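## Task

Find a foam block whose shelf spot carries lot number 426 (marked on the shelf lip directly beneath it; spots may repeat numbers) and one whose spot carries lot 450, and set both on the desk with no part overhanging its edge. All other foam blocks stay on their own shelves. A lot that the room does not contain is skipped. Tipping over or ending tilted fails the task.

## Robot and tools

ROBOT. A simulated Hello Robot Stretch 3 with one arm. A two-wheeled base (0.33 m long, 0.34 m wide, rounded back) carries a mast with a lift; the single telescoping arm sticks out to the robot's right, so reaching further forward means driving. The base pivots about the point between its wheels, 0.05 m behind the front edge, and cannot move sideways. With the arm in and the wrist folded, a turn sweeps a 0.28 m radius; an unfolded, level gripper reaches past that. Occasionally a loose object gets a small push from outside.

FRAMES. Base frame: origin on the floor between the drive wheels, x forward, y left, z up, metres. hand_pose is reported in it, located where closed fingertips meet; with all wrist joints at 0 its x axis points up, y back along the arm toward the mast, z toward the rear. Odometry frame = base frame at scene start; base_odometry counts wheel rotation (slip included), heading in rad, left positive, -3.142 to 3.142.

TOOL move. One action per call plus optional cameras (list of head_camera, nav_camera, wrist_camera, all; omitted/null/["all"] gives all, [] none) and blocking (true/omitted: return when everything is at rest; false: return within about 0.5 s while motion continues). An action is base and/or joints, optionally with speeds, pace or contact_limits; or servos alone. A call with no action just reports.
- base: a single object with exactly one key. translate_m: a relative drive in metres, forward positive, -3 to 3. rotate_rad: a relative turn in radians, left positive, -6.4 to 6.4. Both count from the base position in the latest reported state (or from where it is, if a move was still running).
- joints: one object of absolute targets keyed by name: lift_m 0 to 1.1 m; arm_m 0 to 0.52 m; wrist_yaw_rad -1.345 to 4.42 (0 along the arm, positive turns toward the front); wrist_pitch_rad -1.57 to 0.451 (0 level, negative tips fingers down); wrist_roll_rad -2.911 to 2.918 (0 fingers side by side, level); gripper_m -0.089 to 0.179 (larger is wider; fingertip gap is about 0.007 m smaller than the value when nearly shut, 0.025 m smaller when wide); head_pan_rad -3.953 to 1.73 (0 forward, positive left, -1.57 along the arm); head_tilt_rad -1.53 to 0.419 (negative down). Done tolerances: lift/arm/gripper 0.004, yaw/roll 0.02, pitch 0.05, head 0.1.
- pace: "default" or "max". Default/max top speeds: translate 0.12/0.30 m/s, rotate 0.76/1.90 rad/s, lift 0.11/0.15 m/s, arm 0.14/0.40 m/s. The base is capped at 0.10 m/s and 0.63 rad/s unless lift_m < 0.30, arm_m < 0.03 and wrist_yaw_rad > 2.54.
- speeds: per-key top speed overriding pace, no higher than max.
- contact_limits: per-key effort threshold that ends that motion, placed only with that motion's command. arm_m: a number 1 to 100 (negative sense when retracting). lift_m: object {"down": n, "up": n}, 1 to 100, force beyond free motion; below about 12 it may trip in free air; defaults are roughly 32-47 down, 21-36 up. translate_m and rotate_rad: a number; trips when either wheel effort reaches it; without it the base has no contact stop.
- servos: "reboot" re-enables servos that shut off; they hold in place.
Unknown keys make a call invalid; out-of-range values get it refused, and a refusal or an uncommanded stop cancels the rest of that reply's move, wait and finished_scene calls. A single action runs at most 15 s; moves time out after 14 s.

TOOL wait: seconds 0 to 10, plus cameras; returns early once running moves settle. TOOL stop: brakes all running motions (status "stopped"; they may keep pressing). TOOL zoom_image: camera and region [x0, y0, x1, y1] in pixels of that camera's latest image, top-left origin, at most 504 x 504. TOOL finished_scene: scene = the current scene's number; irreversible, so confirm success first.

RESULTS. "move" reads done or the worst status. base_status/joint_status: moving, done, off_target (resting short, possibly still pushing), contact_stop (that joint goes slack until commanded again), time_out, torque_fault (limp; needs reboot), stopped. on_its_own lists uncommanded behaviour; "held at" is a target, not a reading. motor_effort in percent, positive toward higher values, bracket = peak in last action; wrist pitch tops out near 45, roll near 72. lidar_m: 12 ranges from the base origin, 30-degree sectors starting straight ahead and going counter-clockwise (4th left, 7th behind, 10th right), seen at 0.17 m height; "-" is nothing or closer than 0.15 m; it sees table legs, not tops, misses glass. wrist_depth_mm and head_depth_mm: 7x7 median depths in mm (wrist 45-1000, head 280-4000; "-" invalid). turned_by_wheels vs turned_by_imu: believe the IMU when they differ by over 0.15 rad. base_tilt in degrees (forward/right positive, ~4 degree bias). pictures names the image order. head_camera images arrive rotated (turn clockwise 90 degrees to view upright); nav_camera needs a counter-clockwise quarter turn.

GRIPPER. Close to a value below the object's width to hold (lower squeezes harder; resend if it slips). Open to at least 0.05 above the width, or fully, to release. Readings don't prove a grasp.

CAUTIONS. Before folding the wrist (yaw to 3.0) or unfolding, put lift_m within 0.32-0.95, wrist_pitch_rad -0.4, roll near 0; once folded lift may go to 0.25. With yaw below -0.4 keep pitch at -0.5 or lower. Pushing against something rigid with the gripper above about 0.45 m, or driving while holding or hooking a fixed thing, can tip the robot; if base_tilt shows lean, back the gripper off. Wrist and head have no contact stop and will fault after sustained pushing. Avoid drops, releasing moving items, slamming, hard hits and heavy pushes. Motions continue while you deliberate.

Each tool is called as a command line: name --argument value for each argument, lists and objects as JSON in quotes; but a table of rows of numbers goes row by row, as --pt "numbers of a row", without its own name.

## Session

move --joints '{"head_pan_rad":-1.57,"head_tilt_rad":-0.3}' --cameras '["head_camera","nav_camera"]'

move --joints '{"head_pan_rad":0}' --cameras '["head_camera","nav_camera"]'

move --joints '{"head_pan_rad":1.5}' --cameras '["head_camera","nav_camera"]'

move --joints '{"head_pan_rad":-3.14}' --cameras '["head_camera","nav_camera"]'

Scene clock: 1.23 s.
move: done
base_odometry: x=+0.000 y=+0.000 heading=+0.000
turned_by_wheels: +0.000
turned_by_imu: +0.000
base_tilt: forward=-0.3 right=-1.2
lidar_m: 0.84 0.77 0.78 0.96 1.17 1.17 1.57 1.48 1.13 1.38 3.09 1.31
head_depth_mm: 1488 1540 1574 1622 1352 929 1243 / 1623 1677 1753 1801 1333 963 1554 / 1779 1867 1924 1955 1323 1524 1543 / 2017 2083 2184 2152 1313 1852 1534 / 2267 2363 2478 2426 1505 1982 1534 / 2584 2795 2877 2908 2529 1991 1523 / 2817 2963 3044 3150 2817 1951 1529
base_status: not commanded
joint_positions: lift_m=+0.306 arm_m=+0.001 wrist_yaw_rad=+2.853 wrist_pitch_rad=-0.337 wrist_roll_rad=+0.000 gripper_m=+0.037 head_pan_rad=-1.607 head_tilt_rad=-0.302
joint_status: all done
measured_speeds: all 0
motor_effort: left_wheel=-0.3(0.5) right_wheel=+0.6(1.0) lift_m=+26.4(27.3) arm_m=-8.9(9.1) wrist_yaw_rad=-0.5(2.2) wrist_pitch_rad=+2.0(2.2) wrist_roll_rad=+0.1(0.3) gripper_m=+0.3(1.0) head_pan_rad=+3.4(6.1) head_tilt_rad=-2.2(6.5)
hand_pose: x=+0.0453 y=+0.0786 z=+0.3376 quat_wxyz=(+0.218, +0.707, +0.017, +0.673) (m; base frame)
wrist_depth_mm: 133 - - - - - - / 136 - - - - - - / 145 - - - - - - / 156 186 877 853 816 - - / 170 180 724 673 669 681 647 / 571 193 126 562 129 572 572 / 506 205 313 495 479 495 492
pictures: head_camera (sideways), nav_camera (sideways)
camera_calibration:
head_camera: T_world_to_cam=[[-0.0373964, 0.248017, -0.968033, 1.27561], [0.995359, -0.0767067, -0.0581048, 0.0692271], [-0.0886657, -0.965714, -0.243998, 0.27372], [0, 0, 0, 1]] pos_world=[0.00306674, -0.0467279, 1.30564]
nav_camera: T_world_to_cam=[[0.00722111, -0.272328, 0.962177, -1.20935], [-0.99967, 0.0217518, 0.013659, 0.0384517], [-0.0246488, -0.961959, -0.272081, 0.307452], [0, 0, 0, 1]] pos_world=[0.0547502, -0.0344209, 1.24674]

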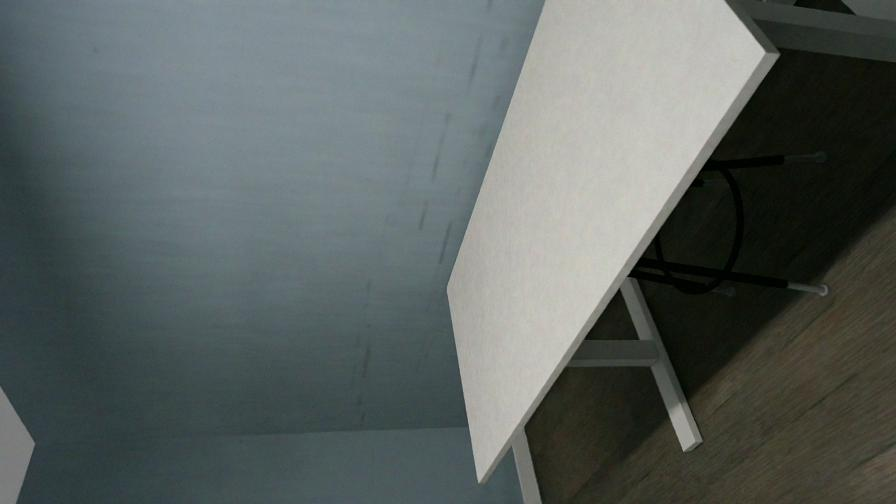

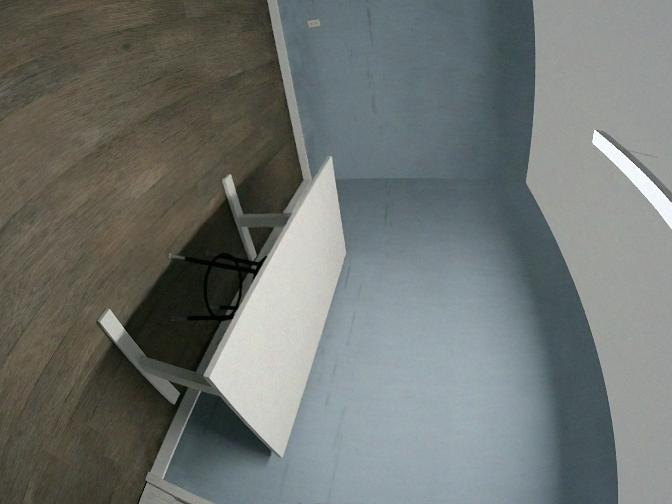

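Scene clock: 2.47 s.
move: done
base_odometry: x=+0.000 y=+0.000 heading=+0.000
turned_by_wheels: +0.000
turned_by_imu: +0.000
base_tilt: forward=-0.3 right=-1.2
lidar_m: 0.84 0.77 0.78 0.96 1.18 1.17 1.57 1.48 1.13 1.38 3.09 1.31
head_depth_mm: 1074 1147 1246 1339 1452 1586 1565 / 974 1031 1106 1184 1275 1378 1458 / 890 941 993 1062 1132 1215 1304 / 820 862 906 959 1022 1088 1159 / 757 796 836 878 931 984 1047 / 707 740 771 812 852 900 950 / 663 692 723 759 800 841 885
base_status: not commanded
joint_positions: lift_m=+0.306 arm_m=+0.001 wrist_yaw_rad=+2.853 wrist_pitch_rad=-0.337 wrist_roll_rad=+0.000 gripper_m=+0.037 head_pan_rad=+0.030 head_tilt_rad=-0.302
joint_status: all done
measured_speeds: all 0
motor_effort: left_wheel=-0.3(0.5) right_wheel=+0.2(1.2) lift_m=+26.6(26.9) arm_m=-12.2(12.4) wrist_yaw_rad=+0.1(2.2) wrist_pitch_rad=+2.1(2.1) wrist_roll_rad=+0.2(0.3) gripper_m=+0.4(0.9) head_pan_rad=-1.8(5.1) head_tilt_rad=-0.9(2.6)
hand_pose: x=+0.0453 y=+0.0786 z=+0.3376 quat_wxyz=(+0.218, +0.707, +0.017, +0.673) (m; base frame)
wrist_depth_mm: 133 - - - - - - / 137 - - - - - - / 145 - - - - - - / 156 187 850 847 827 - - / 170 181 725 680 662 686 656 / 572 193 126 564 129 574 573 / 504 205 315 497 483 496 494
pictures: head_camera (sideways), nav_camera (sideways)
camera_calibration:
head_camera: T_world_to_cam=[[-0.244975, -0.0537691, -0.968037, 1.2769], [0.010493, 0.998255, -0.058103, 0.0752051], [0.969473, -0.0243914, -0.243983, 0.267176], [0, 0, 0, 1]] pos_world=[0.0529992, 0.000100494, 1.30564]
nav_camera: T_world_to_cam=[[0.271228, 0.0252816, 0.962183, -1.21096], [0.044631, -0.99891, 0.0136657, 0.0320767], [0.96148, 0.0392367, -0.272061, 0.301455], [0, 0, 0, 1]] pos_world=[0.0371711, 0.0508286, 1.24674]

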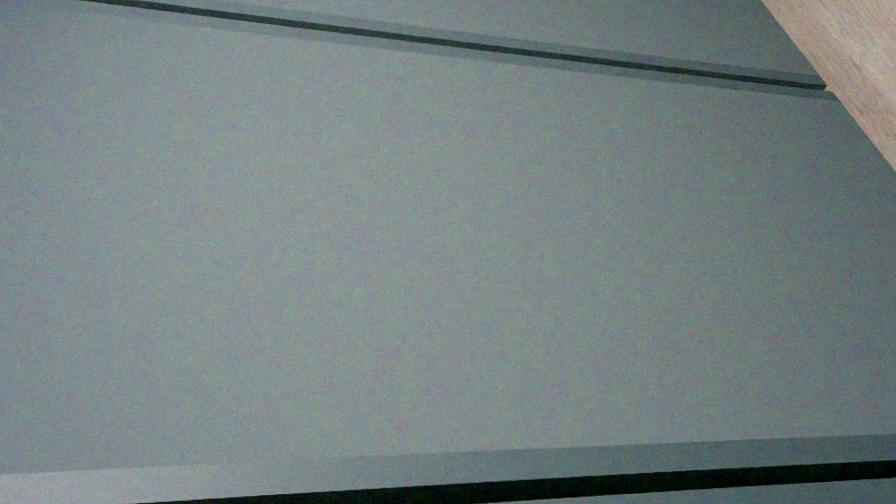

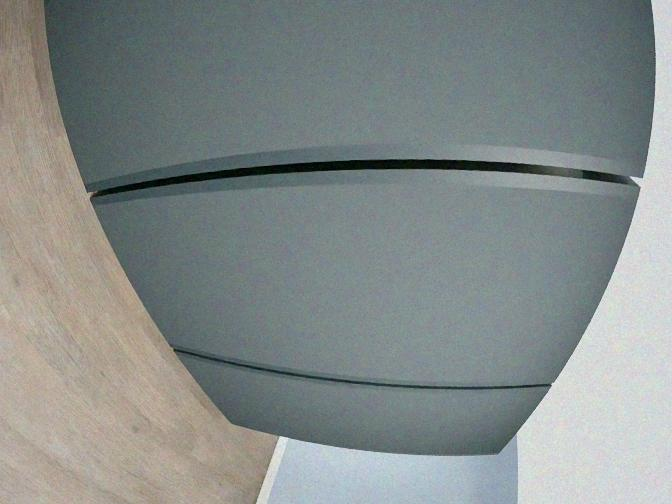

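Scene clock: 4.73 s.
move: done
base_odometry: x=+0.000 y=+0.000 heading=+0.000
turned_by_wheels: +0.000
turned_by_imu: +0.000
base_tilt: forward=-0.3 right=-1.2
lidar_m: 0.84 0.77 0.78 0.96 1.17 1.17 1.58 1.48 1.13 1.37 3.10 1.31
head_depth_mm: 730 748 775 797 823 853 881 / 795 818 847 877 911 944 984 / 884 906 941 975 1014 1061 1108 / 973 1011 1052 1097 1149 1201 1257 / 1092 1140 1195 1259 1329 1404 1425 / 1173 1221 1293 1357 1434 1538 1482 / 1320 1344 1501 1512 1586 1703 1431
base_status: not commanded
joint_positions: lift_m=+0.306 arm_m=+0.001 wrist_yaw_rad=+2.853 wrist_pitch_rad=-0.337 wrist_roll_rad=+0.000 gripper_m=+0.037 head_pan_rad=+1.508 head_tilt_rad=-0.302
joint_status: all done
measured_speeds: translate_m=+0.000 rotate_rad=+0.000 lift_m=+0.000 arm_m=+0.000 wrist_yaw_rad=+0.000 wrist_pitch_rad=+0.000 wrist_roll_rad=+0.000 head_pan_rad=-0.024 head_tilt_rad=+0.000
motor_effort: left_wheel=-0.1(0.8) right_wheel=+0.7(1.5) lift_m=+27.1(27.1) arm_m=-12.1(13.0) wrist_yaw_rad=-0.2(1.9) wrist_pitch_rad=+2.0(2.2) wrist_roll_rad=-0.1(0.3) gripper_m=+0.2(0.9) head_pan_rad=-3.0(4.7) head_tilt_rad=+1.8(2.8)
hand_pose: x=+0.0453 y=+0.0786 z=+0.3376 quat_wxyz=(+0.218, +0.707, +0.017, +0.673) (m; base frame)
wrist_depth_mm: 133 - - - - - - / 136 - - - - - - / 144 - - - - - - / 156 186 866 858 813 - - / 169 181 721 674 665 686 661 / 572 194 126 560 128 578 571 / 505 204 313 498 481 494 492
pictures: head_camera (sideways), nav_camera (sideways)
camera_calibration:
head_camera: T_world_to_cam=[[0.0307608, -0.248905, -0.968039, 1.2752], [-0.992964, 0.103193, -0.0580862, 0.0813413], [0.114353, 0.963015, -0.243979, 0.272449], [0, 0, 0, 1]] pos_world=[0.0103874, 0.0466371, 1.30564]
nav_camera: T_world_to_cam=[[0.0000326522, 0.272408, 0.962182, -1.2093], [0.998738, -0.0483267, 0.0136481, 0.0263564], [0.0502169, 0.960967, -0.272066, 0.307027], [0, 0, 0, 1]] pos_world=[-0.0417016, 0.0356538, 1.24674]

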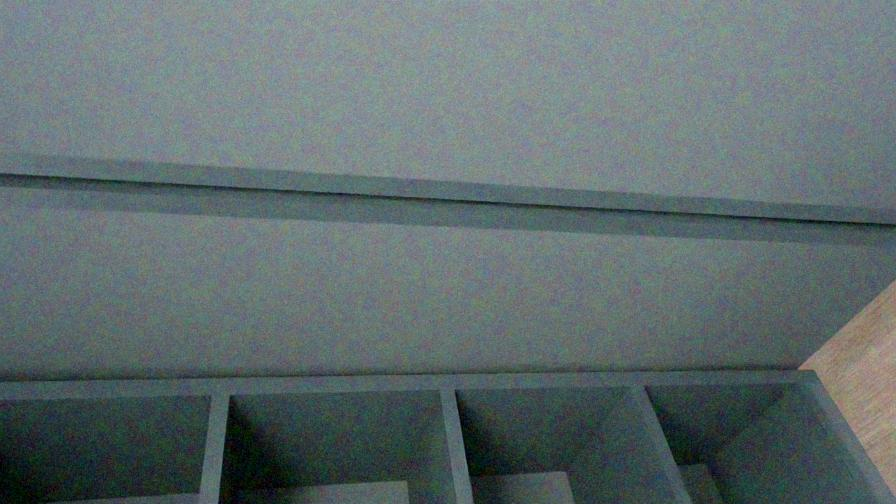

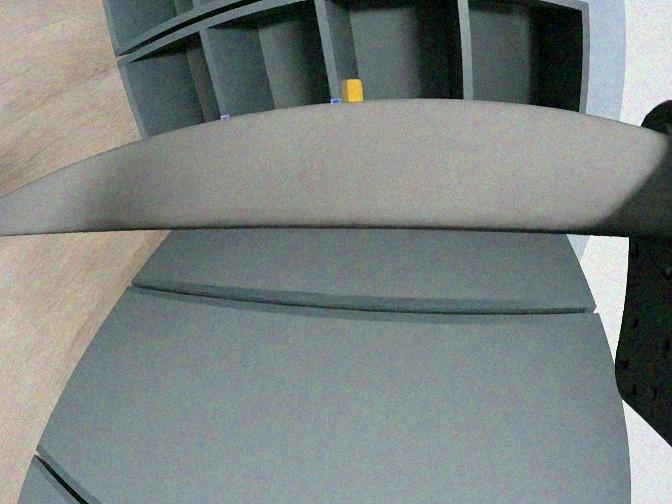

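Scene clock: 8.23 s.
move: done
base_odometry: x=+0.000 y=+0.000 heading=+0.000
turned_by_wheels: +0.000
turned_by_imu: +0.000
base_tilt: forward=-0.2 right=-1.3
lidar_m: 0.84 0.77 0.78 0.96 1.17 1.16 1.57 1.48 1.13 1.37 3.10 1.31
head_depth_mm: 1528 1612 1702 1698 1721 1712 1472 / 1413 1507 1625 1699 1747 1854 1520 / 1804 1872 1954 1627 1693 1767 1537 / 1708 1783 1873 1994 2109 2001 1539 / 1572 1644 1727 1804 1918 1931 1533 / 1438 1489 1560 1642 1723 1798 1524 / 1346 1400 1460 1518 1588 1666 1518
base_status: not commanded
joint_positions: lift_m=+0.306 arm_m=+0.001 wrist_yaw_rad=+2.853 wrist_pitch_rad=-0.337 wrist_roll_rad=+0.000 gripper_m=+0.037 head_pan_rad=-3.148 head_tilt_rad=-0.300
joint_status: all done
measured_speeds: translate_m=+0.000 rotate_rad=+0.000 lift_m=+0.000 arm_m=+0.000 wrist_yaw_rad=+0.000 wrist_pitch_rad=+0.000 wrist_roll_rad=+0.000 head_pan_rad=+0.024 head_tilt_rad=+0.000
motor_effort: left_wheel=+0.0(0.7) right_wheel=+0.4(1.3) lift_m=+26.3(27.4) arm_m=-11.9(12.9) wrist_yaw_rad=-1.1(2.2) wrist_pitch_rad=+2.1(2.1) wrist_roll_rad=+0.0(0.3) gripper_m=-0.1(1.2) head_pan_rad=+3.3(4.9) head_tilt_rad=+5.6(6.5)
hand_pose: x=+0.0453 y=+0.0786 z=+0.3376 quat_wxyz=(+0.218, +0.707, +0.017, +0.673) (m; base frame)
wrist_depth_mm: 133 - - - - - - / 136 - - - - - - / 145 - - - - - - / 156 186 875 879 826 - - / 170 180 725 670 665 683 669 / 578 193 126 553 129 577 568 / 506 205 314 493 479 492 490
pictures: head_camera (sideways), nav_camera (sideways)
camera_calibration:
head_camera: T_world_to_cam=[[0.245369, 0.0446832, -0.968399, 1.2744], [-0.0472141, -0.997201, -0.0579751, 0.0754463], [-0.968279, 0.0599475, -0.242573, 0.277208], [0, 0, 0, 1]] pos_world=[-0.0407216, 0.00167301, 1.30574]
nav_camera: T_world_to_cam=[[-0.270596, -0.0152969, 0.962572, -1.20812], [-0.00790273, 0.999875, 0.0136681, 0.0324586], [-0.962661, -0.00390841, -0.270683, 0.311389], [0, 0, 0, 1]] pos_world=[-0.0268941, -0.0497181, 1.24675]

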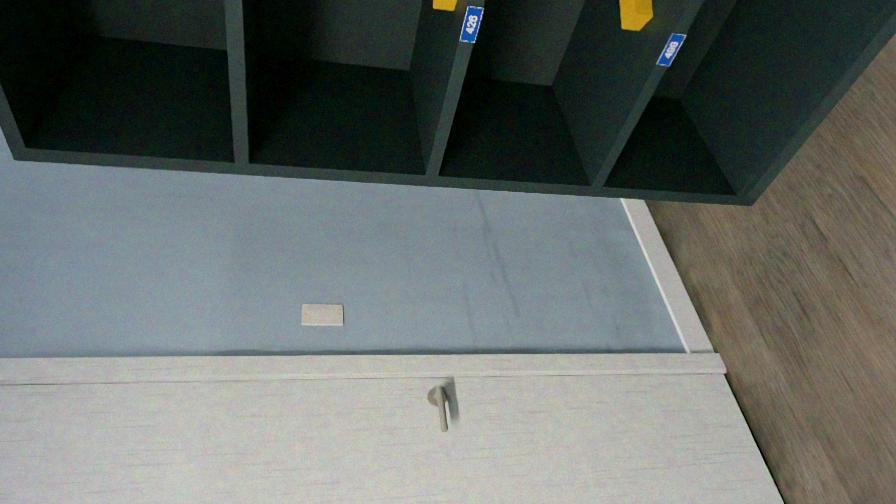

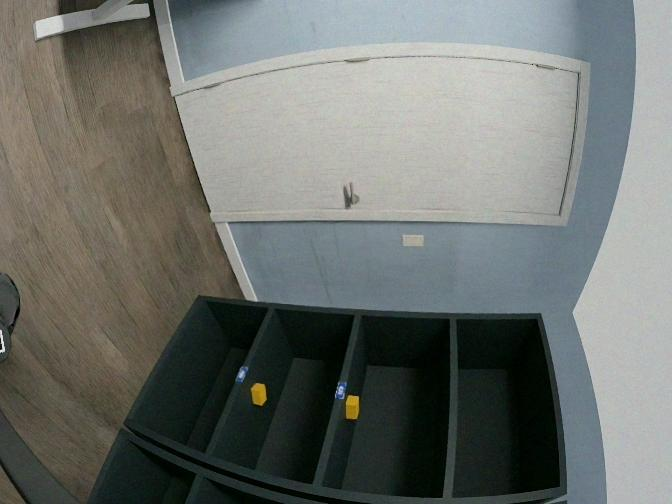

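zoom_image --camera "head_camera" --region '[420, 0, 500, 60]'

zoom_image --camera "head_camera" --region '[640, 20, 700, 80]'

move --base '{"rotate_rad":0.62}' --joints '{"head_pan_rad":1.57,"head_tilt_rad":-0.4}' --pace "max" --cameras '["head_camera","nav_camera"]'

Scaled by 6.300 from the camera's 896x504 image, which has a finer 1280x720 frame.

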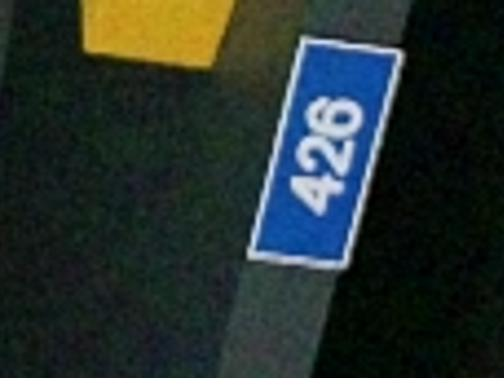

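Scaled by 8.400 from the camera's 896x504 image, which has a finer 1280x720 frame.

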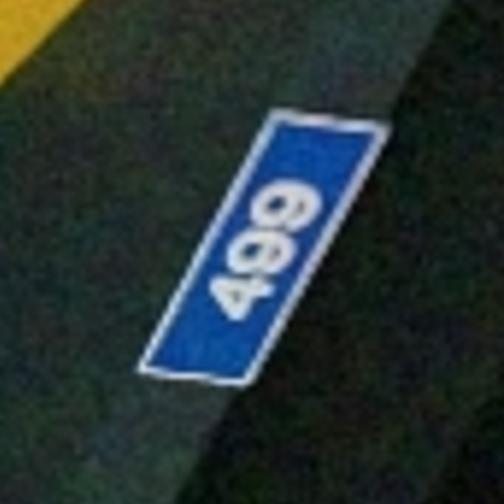

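Scene clock: 45.73 s.
move: done
base_odometry: x=+0.000 y=+0.000 heading=+0.620
turned_by_wheels: +0.620
turned_by_imu: +0.610
base_tilt: forward=-0.3 right=-1.1
lidar_m: 0.77 0.79 1.04 1.16 1.60 1.57 1.48 1.13 2.01 3.09 1.16 0.82
head_depth_mm: 1380 1470 1540 1550 1478 1582 1427 / 1377 1470 1551 1676 1538 1693 1415 / 1364 1454 1539 1675 1514 1699 1417 / 1360 1434 1528 1667 1504 1668 1411 / 1356 1432 1498 1623 1495 1638 1405 / 969 1030 1097 1193 1279 1420 1399 / 1307 1411 1485 1620 1470 1641 1390
base_status: done
joint_positions: lift_m=+0.306 arm_m=+0.001 wrist_yaw_rad=+2.853 wrist_pitch_rad=-0.337 wrist_roll_rad=+0.000 gripper_m=+0.037 head_pan_rad=+1.578 head_tilt_rad=-0.400
joint_status: all done
measured_speeds: translate_m=+0.000 rotate_rad=+0.000 lift_m=+0.000 arm_m=+0.000 wrist_yaw_rad=+0.000 wrist_pitch_rad=+0.000 wrist_roll_rad=+0.000 head_pan_rad=-0.024 head_tilt_rad=+0.000
motor_effort: left_wheel=-8.5(13.0) right_wheel=+9.4(13.3) lift_m=+26.4(27.0) arm_m=-12.3(12.9) wrist_yaw_rad=-0.3(1.9) wrist_pitch_rad=+2.0(2.1) wrist_roll_rad=-0.1(0.4) gripper_m=+0.3(1.1) head_pan_rad=-3.2(5.4) head_tilt_rad=-3.9(9.6)
hand_pose: x=+0.0453 y=+0.0786 z=+0.3376 quat_wxyz=(+0.218, +0.707, +0.017, +0.673) (m; base frame)
wrist_depth_mm: 133 - - - - - - / 136 - - - - - - / 144 - - - - - - / 156 186 867 873 874 867 - / 170 180 732 671 661 693 679 / 578 193 126 557 129 578 572 / 507 205 314 496 482 490 494
pictures: head_camera (sideways), nav_camera (sideways)
camera_calibration:
head_camera: T_world_to_cam=[[0.0488202, -0.339898, -0.939194, 1.2375], [-0.997712, 0.0274438, -0.061794, 0.0861324], [0.0467788, 0.940062, -0.337781, 0.394888], [0, 0, 0, 1]] pos_world=[0.00704804, 0.0470414, 1.30096]
nav_camera: T_world_to_cam=[[-0.0197471, 0.364735, 0.930902, -1.16836], [0.999661, 0.0230155, 0.012188, 0.0282079], [-0.0169797, 0.930827, -0.365066, 0.428435], [0, 0, 0, 1]] pos_world=[-0.0439953, 0.0266927, 1.24369]

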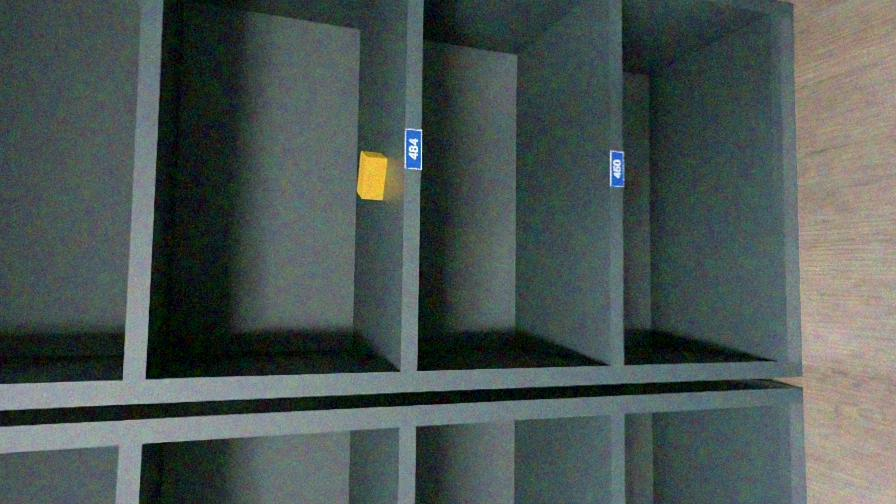

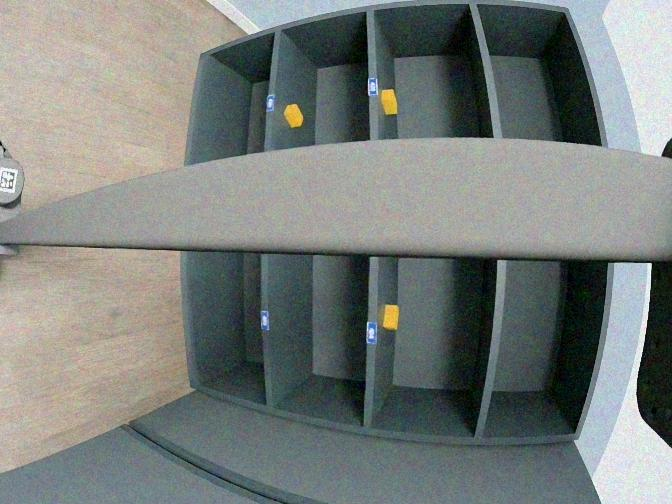

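zoom_image --camera "head_camera" --region '[590, 140, 650, 200]'

zoom_image --camera "nav_camera" --region '[340, 60, 420, 140]'

Scaled by 8.400 from the camera's 896x504 image, which has a finer 1280x720 frame.

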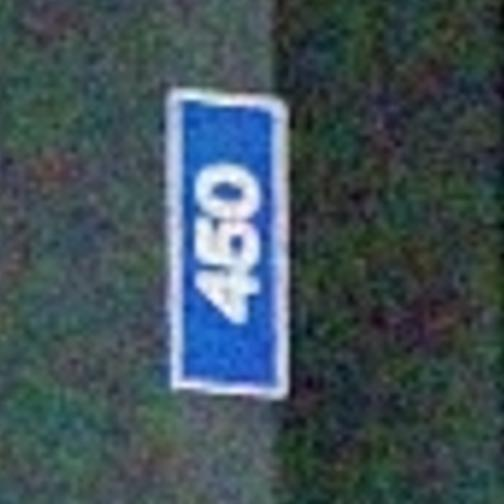

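Scaled by 6.300 from the camera's 672x504 image, which has a finer 792x594 frame.

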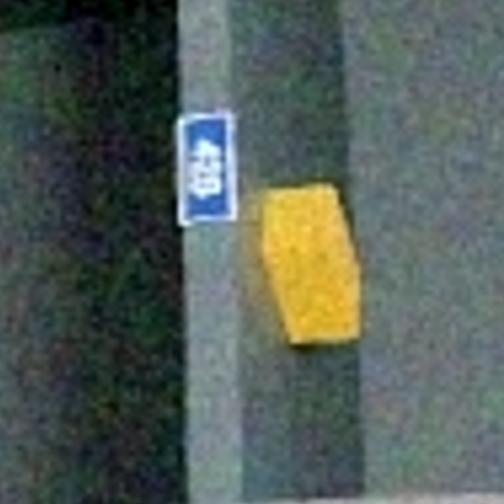

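move --base '{"rotate_rad":2.395}' --pace "max" --cameras '[]'

move --base '{"translate_m":0.87}' --joints '{"head_pan_rad":-1.57,"head_tilt_rad":-0.35}' --pace "max" --cameras '[]'

move --base '{"rotate_rad":0.74}' --joints '{"lift_m":0.945,"wrist_pitch_rad":-0.4}' --pace "max" --cameras '["head_camera"]'

Scene clock: 73.87 s.
move: done
base_odometry: x=+0.000 y=+0.000 heading=+3.014
turned_by_wheels: +2.395
turned_by_imu: +2.356
base_tilt: forward=-0.2 right=-1.1
lidar_m: 1.57 1.50 1.13 1.38 2.01 1.67 0.92 0.78 0.77 0.87 1.36 1.16
head_depth_mm: 1366 1417 1479 1532 1249 1686 1432 / 1461 1531 1601 1625 1104 1331 1387 / 1580 1661 1758 1714 1095 1717 1408 / 1710 1825 1936 1702 1153 1778 1406 / 1880 2003 2159 1675 1274 1754 1396 / 2094 2239 2426 1666 2134 1753 1396 / 2360 2504 2730 1784 2344 1743 1386
base_status: done
joint_positions: lift_m=+0.306 arm_m=+0.001 wrist_yaw_rad=+2.853 wrist_pitch_rad=-0.337 wrist_roll_rad=+0.000 gripper_m=+0.037 head_pan_rad=+1.570 head_tilt_rad=-0.400
joint_status: not commanded
measured_speeds: all 0
motor_effort: left_wheel=-8.8(13.2) right_wheel=+7.6(12.4) lift_m=+26.2(27.3) arm_m=-12.6(13.1) wrist_yaw_rad=+0.6(2.0) wrist_pitch_rad=+2.1(2.2) wrist_roll_rad=+0.0(0.4) gripper_m=+0.2(1.2) head_pan_rad=-2.8(3.8) head_tilt_rad=-2.5(4.3)
hand_pose: x=+0.0453 y=+0.0786 z=+0.3376 quat_wxyz=(+0.218, +0.707, +0.017, +0.673) (m; base frame)
wrist_depth_mm: 133 - - - - - - / 136 - - - - - - / 145 - - - - - - / 156 186 859 857 869 850 828 / 169 181 723 667 665 685 679 / 570 193 126 561 129 572 573 / 509 205 313 499 482 492 494
pictures: none
No camera images: "cameras" was empty.

Scene clock: 83.53 s.
move: done
base_odometry: x=-0.863 y=+0.111 heading=+3.014
turned_by_wheels: +0.000
turned_by_imu: +0.000
base_tilt: forward=-0.2 right=-1.3
lidar_m: 0.71 0.91 0.91 1.03 1.67 2.93 1.61 1.36 1.36 0.63 0.67 0.97
head_depth_mm: 1175 1208 1279 1354 1434 1509 1490 / 1270 1285 1371 1379 1473 1551 1448 / 1337 1318 1494 1094 1566 1219 1391 / 1223 1035 1383 1064 1476 1118 1306 / 609 686 1222 895 735 1030 872 / 521 548 578 616 651 707 766 / 514 580 623 674 630 804 832
base_status: done
joint_positions: lift_m=+0.306 arm_m=+0.001 wrist_yaw_rad=+2.853 wrist_pitch_rad=-0.337 wrist_roll_rad=+0.000 gripper_m=+0.037 head_pan_rad=-1.570 head_tilt_rad=-0.350
joint_status: all done
measured_speeds: all 0
motor_effort: left_wheel=-0.4(9.6) right_wheel=+10.4(13.5) lift_m=+25.8(27.3) arm_m=-10.7(12.8) wrist_yaw_rad=-0.5(2.2) wrist_pitch_rad=+2.1(2.2) wrist_roll_rad=+0.0(0.3) gripper_m=+0.7(1.1) head_pan_rad=+3.1(5.4) head_tilt_rad=+4.5(8.8)
hand_pose: x=+0.0453 y=+0.0786 z=+0.3376 quat_wxyz=(+0.218, +0.707, +0.017, +0.673) (m; base frame)
wrist_depth_mm: 134 - - - - - 673 / 137 - - - - - 734 / 144 - - - - - - / 155 186 878 862 869 825 806 / 170 180 721 676 671 694 678 / 565 193 126 560 129 575 574 / 502 205 314 492 482 492 489
pictures: none
No camera images: "cameras" was empty.

Scene clock: 88.57 s.
move: done
base_odometry: x=-0.863 y=+0.111 heading=-2.530
turned_by_wheels: +0.740
turned_by_imu: +0.727
base_tilt: forward=-0.4 right=-1.2
lidar_m: 0.91 0.92 1.19 1.56 2.13 1.45 1.36 1.38 0.63 0.97 0.75 0.71
head_depth_mm: 477 745 783 779 663 778 779 / 486 889 934 973 657 1006 910 / 440 874 927 970 649 1083 878 / 446 865 914 958 644 1072 874 / 455 854 905 947 618 1070 867 / 417 846 894 935 612 1026 862 / 423 837 886 921 628 1019 861
base_status: done
joint_positions: lift_m=+0.945 arm_m=+0.001 wrist_yaw_rad=+2.853 wrist_pitch_rad=-0.413 wrist_roll_rad=+0.000 gripper_m=+0.037 head_pan_rad=-1.570 head_tilt_rad=-0.350
joint_status: all done
measured_speeds: all 0
motor_effort: left_wheel=-8.4(12.5) right_wheel=+7.8(13.3) lift_m=+28.5(32.8) arm_m=-11.7(13.1) wrist_yaw_rad=+0.6(1.6) wrist_pitch_rad=+1.9(4.4) wrist_roll_rad=+0.0(0.4) gripper_m=+0.2(1.0) head_pan_rad=+2.8(3.9) head_tilt_rad=+3.7(5.6)
hand_pose: x=+0.0428 y=+0.0701 z=+0.9587 quat_wxyz=(+0.243, +0.705, +0.044, +0.664) (m; base frame)
wrist_depth_mm: 134 - - - - - - / 139 - - - - - - / 150 - - - - - - / 164 182 - - - - - / - 191 - - - - - / - 208 126 - 128 - - / - - - - - - -
pictures: head_camera (sideways)
camera_calibration:
head_camera: T_world_to_cam=[[-0.046511, 0.29266, -0.955085, 1.25877], [0.997515, -0.0370444, -0.0599286, 0.0715396], [-0.0529192, -0.955499, -0.29021, 0.333654], [0, 0, 0, 1]] pos_world=[0.0048415, -0.0469349, 1.30335]

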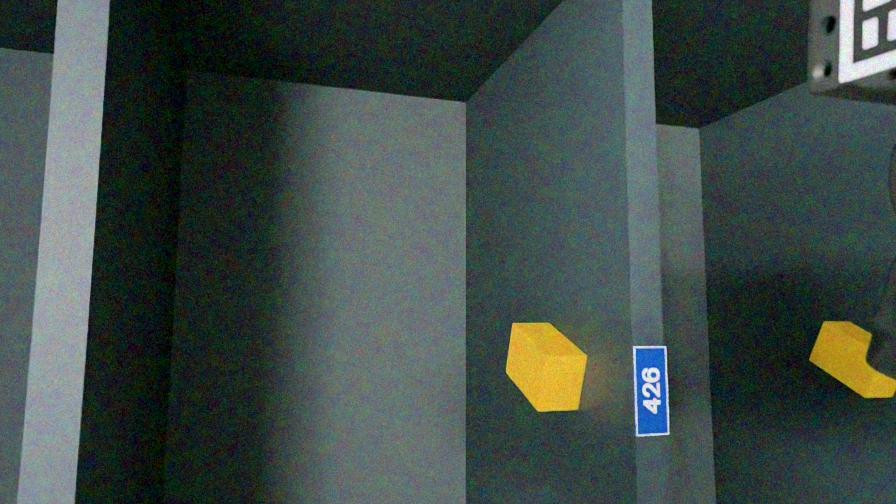

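zoom_image --camera "head_camera" --region '[490, 300, 610, 430]'

Scaled by 3.877 from the camera's 896x504 image, which has a finer 1280x720 frame.

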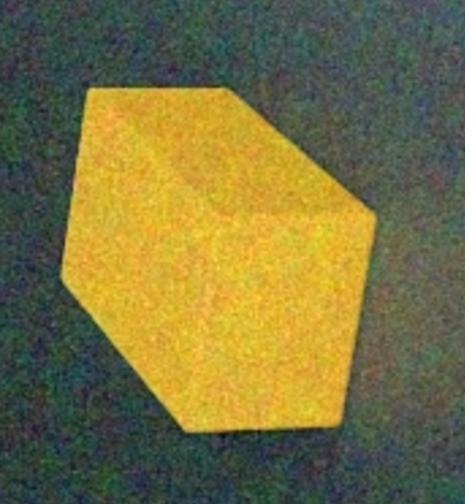

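move --base '{"translate_m":0.191}' --pace "max" --cameras '[]'

move --joints '{"wrist_yaw_rad":-0.24,"wrist_pitch_rad":-0.3,"gripper_m":0.179}' --cameras '[]'

move --joints '{"lift_m":0.996,"arm_m":0.12}' --cameras '["wrist_camera","head_camera"]'

Scene clock: 119.73 s.
move: done
base_odometry: x=-1.019 y=+0.001 heading=-2.530
turned_by_wheels: +0.000
turned_by_imu: +0.000
base_tilt: forward=-0.5 right=-1.3
lidar_m: 0.72 0.73 0.93 1.14 2.43 1.66 1.55 0.79 0.74 0.95 0.58 0.79
head_depth_mm: 474 879 936 977 665 1076 978 / 429 869 923 964 657 1054 911 / 437 859 911 953 616 1046 880 / 443 854 900 944 644 1033 876 / 407 842 890 925 640 1034 894 / 412 829 878 914 634 1026 866 / 420 821 868 906 628 1016 864
base_status: done
joint_positions: lift_m=+0.945 arm_m=+0.001 wrist_yaw_rad=+2.853 wrist_pitch_rad=-0.413 wrist_roll_rad=+0.000 gripper_m=+0.037 head_pan_rad=-1.570 head_tilt_rad=-0.350
joint_status: not commanded
measured_speeds: all 0
motor_effort: left_wheel=+1.1(9.8) right_wheel=+11.7(13.4) lift_m=+27.6(28.0) arm_m=-9.3(11.3) wrist_yaw_rad=-0.8(2.0) wrist_pitch_rad=+2.0(2.1) wrist_roll_rad=+0.1(0.3) gripper_m=+0.2(1.0) head_pan_rad=+2.8(3.4) head_tilt_rad=+3.7(4.2)
hand_pose: x=+0.0428 y=+0.0701 z=+0.9587 quat_wxyz=(+0.243, +0.705, +0.044, +0.664) (m; base frame)
wrist_depth_mm: 134 - - - - - - / 138 - - - - - - / 150 - - - - - - / 164 182 - - - - - / - 190 - - - - - / - 206 126 - 129 - - / - - - - - - -
pictures: none
No camera images: "cameras" was empty.

Scene clock: 122.30 s.
move: done
base_odometry: x=-1.019 y=+0.001 heading=-2.530
turned_by_wheels: +0.000
turned_by_imu: +0.000
base_tilt: forward=-0.2 right=-1.3
lidar_m: 0.72 0.73 0.93 1.15 2.43 1.65 1.55 0.79 0.74 0.95 0.58 0.79
head_depth_mm: 475 879 933 979 663 1077 977 / 429 874 920 968 656 1084 - / 436 862 913 955 617 1075 - / 444 850 898 942 643 1039 849 / 407 837 889 928 641 1027 841 / 413 832 879 914 636 1026 867 / 420 820 867 907 629 1016 860
base_status: not commanded
joint_positions: lift_m=+0.945 arm_m=+0.001 wrist_yaw_rad=-0.237 wrist_pitch_rad=-0.322 wrist_roll_rad=+0.000 gripper_m=+0.179 head_pan_rad=-1.570 head_tilt_rad=-0.350
joint_status: all done
measured_speeds: all 0
motor_effort: left_wheel=+0.8(1.6) right_wheel=+11.4(11.8) lift_m=+29.6(30.3) arm_m=-8.3(9.7) wrist_yaw_rad=-3.3(5.9) wrist_pitch_rad=+3.7(5.4) wrist_roll_rad=-0.2(0.3) gripper_m=+0.6(82.4) head_pan_rad=+2.3(3.3) head_tilt_rad=+2.8(4.2)
hand_pose: x=-0.0768 y=-0.3744 z=+0.9797 quat_wxyz=(+0.680, +0.030, -0.706, -0.195) (m; base frame)
wrist_depth_mm: - - - - - - - / - - - - - - - / - - - 290 - - - / - - - - 909 - - / - 143 - - 905 - - / - 126 - - - - - / - - - 596 - - 105
pictures: none
No camera images: "cameras" was empty.

Scene clock: 124.43 s.
move: done
base_odometry: x=-1.019 y=+0.001 heading=-2.530
turned_by_wheels: +0.000
turned_by_imu: +0.000
base_tilt: forward=-0.2 right=-1.3
lidar_m: 0.72 0.73 0.93 1.15 2.43 1.65 1.55 0.79 0.74 0.95 0.58 0.79
head_depth_mm: 475 882 933 984 - - 834 / 430 869 927 973 - - 829 / 437 862 909 953 - - 803 / 445 847 902 942 682 1076 821 / 406 840 889 929 640 1029 867 / 413 833 878 918 634 1023 865 / 420 822 868 907 628 1015 862
base_status: not commanded
joint_positions: lift_m=+0.996 arm_m=+0.120 wrist_yaw_rad=-0.237 wrist_pitch_rad=-0.321 wrist_roll_rad=+0.000 gripper_m=+0.179 head_pan_rad=-1.570 head_tilt_rad=-0.350
joint_status: all done
measured_speeds: all 0
motor_effort: left_wheel=+0.8(1.4) right_wheel=+10.7(11.9) lift_m=+28.0(32.6) arm_m=+13.3(14.5) wrist_yaw_rad=-2.7(4.6) wrist_pitch_rad=+3.5(3.7) wrist_roll_rad=-0.1(0.3) gripper_m=+0.4(1.3) head_pan_rad=+3.0(3.3) head_tilt_rad=+2.6(3.6)
hand_pose: x=-0.0769 y=-0.4939 z=+1.0310 quat_wxyz=(+0.680, +0.030, -0.706, -0.195) (m; base frame)
wrist_depth_mm: - - - - - 629 - / - - - - - - - / - - - - - - - / - - - - - - - / - 143 - - - - - / - 126 - 206 222 - - / - - - - - - 105
pictures: head_camera (sideways), wrist_camera
camera_calibration:
head_camera: T_world_to_cam=[[-0.046511, 0.29266, -0.955085, 1.25877], [0.997515, -0.0370444, -0.0599286, 0.0715396], [-0.0529192, -0.955499, -0.29021, 0.333654], [0, 0, 0, 1]] pos_world=[0.0048415, -0.0469349, 1.30335]
wrist_camera: T_world_to_cam=[[-0.980215, 0.196744, -0.0216686, 0.0507859], [0.116649, 0.485762, -0.866272, 1.17445], [-0.159908, -0.851661, -0.499102, 0.247833], [0, 0, 0, 1]] pos_world=[-0.0475867, -0.369423, 1.14218]

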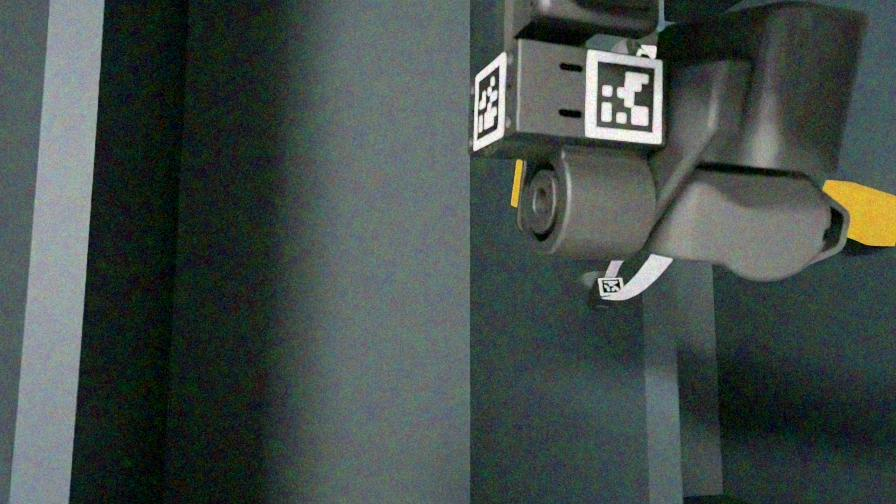

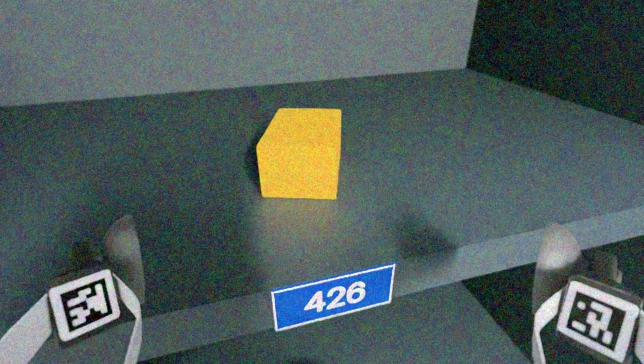

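move --joints '{"wrist_yaw_rad":-0.28,"arm_m":0.265}' --cameras '["wrist_camera"]'

move --joints '{"gripper_m":0.035}' --cameras '["wrist_camera"]'

move --joints '{"lift_m":1.05}' --cameras '["wrist_camera"]'

Scene clock: 141.07 s.
move: done
base_odometry: x=-1.019 y=+0.001 heading=-2.530
turned_by_wheels: +0.000
turned_by_imu: +0.000
base_tilt: forward=-0.4 right=-1.1
lidar_m: 0.72 0.73 0.93 1.14 2.42 1.65 1.54 0.79 0.74 0.95 0.58 0.79
head_depth_mm: 474 882 935 964 - 1076 886 / 430 874 923 375 558 1048 882 / 436 860 912 362 342 1043 875 / 443 848 898 931 380 1032 870 / 407 839 890 928 640 1026 869 / 412 828 880 919 632 1021 865 / 420 824 869 903 629 1018 864
base_status: not commanded
joint_positions: lift_m=+0.996 arm_m=+0.265 wrist_yaw_rad=-0.277 wrist_pitch_rad=-0.321 wrist_roll_rad=+0.000 gripper_m=+0.179 head_pan_rad=-1.570 head_tilt_rad=-0.350
joint_status: all done
measured_speeds: all 0
motor_effort: left_wheel=+1.0(1.5) right_wheel=+11.3(11.9) lift_m=+26.5(27.2) arm_m=+12.8(14.6) wrist_yaw_rad=-2.7(5.4) wrist_pitch_rad=+3.4(3.6) wrist_roll_rad=+0.0(0.3) gripper_m=+0.5(1.0) head_pan_rad=+2.1(3.2) head_tilt_rad=+1.3(2.8)
hand_pose: x=-0.0860 y=-0.6365 z=+1.0310 quat_wxyz=(+0.676, +0.016, -0.707, -0.209) (m; base frame)
wrist_depth_mm: - - - - - 519 - / - - - - - - - / - - - - - - - / - - - 191 - - - / - 142 - 167 - - - / - 126 - 138 - - - / 118 165 160 146 159 163 107
pictures: wrist_camera
camera_calibration:
wrist_camera: T_world_to_cam=[[-0.971589, 0.235681, -0.0216669, 0.0954484], [0.135931, 0.480733, -0.866267, 1.24326], [-0.193747, -0.844601, -0.499111, 0.126475], [0, 0, 0, 1]] pos_world=[-0.0517562, -0.513348, 1.14218]

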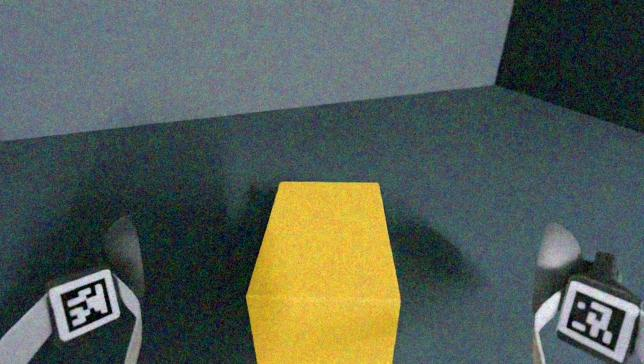

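Scene clock: 143.03 s.
move: done
base_odometry: x=-1.019 y=+0.001 heading=-2.530
turned_by_wheels: +0.000
turned_by_imu: +0.000
base_tilt: forward=-0.3 right=-1.2
lidar_m: 0.72 0.73 0.93 1.15 2.43 1.65 1.54 0.79 0.74 0.95 0.58 0.79
head_depth_mm: 474 876 934 962 - 1079 885 / 430 871 925 376 559 1053 883 / 438 862 910 361 342 1038 880 / 445 848 898 931 380 1036 873 / 407 841 887 929 641 1031 870 / 413 829 877 914 636 1024 866 / 421 822 869 908 629 1020 863
base_status: not commanded
joint_positions: lift_m=+0.996 arm_m=+0.265 wrist_yaw_rad=-0.277 wrist_pitch_rad=-0.321 wrist_roll_rad=+0.000 gripper_m=+0.035 head_pan_rad=-1.570 head_tilt_rad=-0.350
joint_status: all done
measured_speeds: all 0
motor_effort: left_wheel=+1.2(1.3) right_wheel=+10.6(12.0) lift_m=+30.0(30.0) arm_m=+12.1(13.2) wrist_yaw_rad=-2.6(4.3) wrist_pitch_rad=+3.5(3.6) wrist_roll_rad=+0.1(0.3) gripper_m=-9.0(84.5) head_pan_rad=+1.8(2.8) head_tilt_rad=+1.0(2.6)
hand_pose: x=-0.0860 y=-0.6365 z=+1.0310 quat_wxyz=(+0.676, +0.016, -0.707, -0.209) (m; base frame)
wrist_depth_mm: - - - - - 521 - / - - - - - - - / - - - - - - - / - - - 191 - - - / - - 153 167 154 - - / - - 128 138 127 - - / 165 97 160 147 151 163 167
pictures: wrist_camera
camera_calibration:
wrist_camera: T_world_to_cam=[[-0.971554, 0.235821, -0.0217238, 0.0955869], [0.136046, 0.480693, -0.866271, 1.24325], [-0.193842, -0.844584, -0.499102, 0.126468], [0, 0, 0, 1]] pos_world=[-0.0517562, -0.513348, 1.14218]

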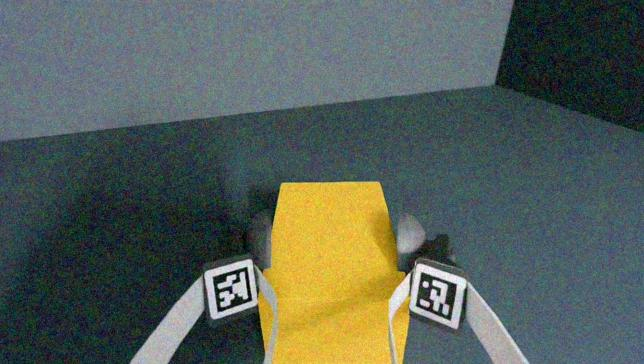

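Scene clock: 144.37 s.
move: done
base_odometry: x=-1.019 y=+0.001 heading=-2.530
turned_by_wheels: +0.000
turned_by_imu: +0.000
base_tilt: forward=-0.3 right=-1.3
lidar_m: 0.72 0.73 0.93 1.15 2.43 1.65 1.54 0.79 0.74 0.95 0.58 0.79
head_depth_mm: 474 879 922 873 661 1073 884 / 430 871 896 342 623 1052 882 / 437 858 887 338 584 1043 874 / 444 849 891 364 578 1033 874 / 407 841 890 926 639 1027 866 / 413 831 877 917 635 1027 866 / 421 819 868 904 629 1015 862
base_status: not commanded
joint_positions: lift_m=+1.050 arm_m=+0.265 wrist_yaw_rad=-0.277 wrist_pitch_rad=-0.321 wrist_roll_rad=+0.000 gripper_m=+0.035 head_pan_rad=-1.570 head_tilt_rad=-0.350
joint_status: all done
measured_speeds: all 0
motor_effort: left_wheel=+1.3(1.5) right_wheel=+10.5(11.7) lift_m=+29.4(32.8) arm_m=+11.6(12.9) wrist_yaw_rad=-2.9(4.7) wrist_pitch_rad=+3.4(3.5) wrist_roll_rad=+0.2(0.3) gripper_m=-9.1(9.3) head_pan_rad=+2.0(2.7) head_tilt_rad=+0.7(2.1)
hand_pose: x=-0.0860 y=-0.6365 z=+1.0850 quat_wxyz=(+0.676, +0.016, -0.707, -0.209) (m; base frame)
wrist_depth_mm: - - - - - 527 - / - - - - - 550 - / - - - - - - - / - - - - - - - / - - 153 166 154 - - / - - 129 138 127 - - / - - - 148 138 - -
pictures: wrist_camera
camera_calibration:
wrist_camera: T_world_to_cam=[[-0.971554, 0.235821, -0.0217238, 0.09676], [0.136046, 0.480693, -0.866271, 1.29002], [-0.193842, -0.844584, -0.499102, 0.153419], [0, 0, 0, 1]] pos_world=[-0.0517562, -0.513348, 1.19618]

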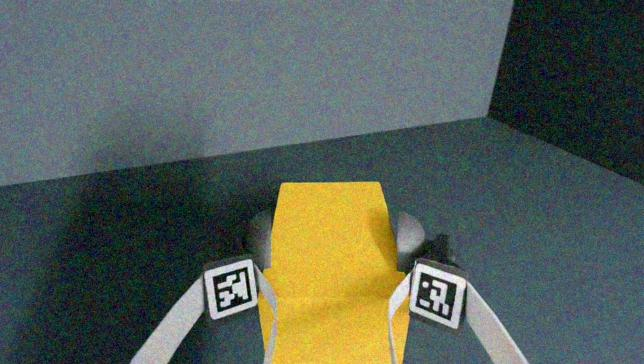

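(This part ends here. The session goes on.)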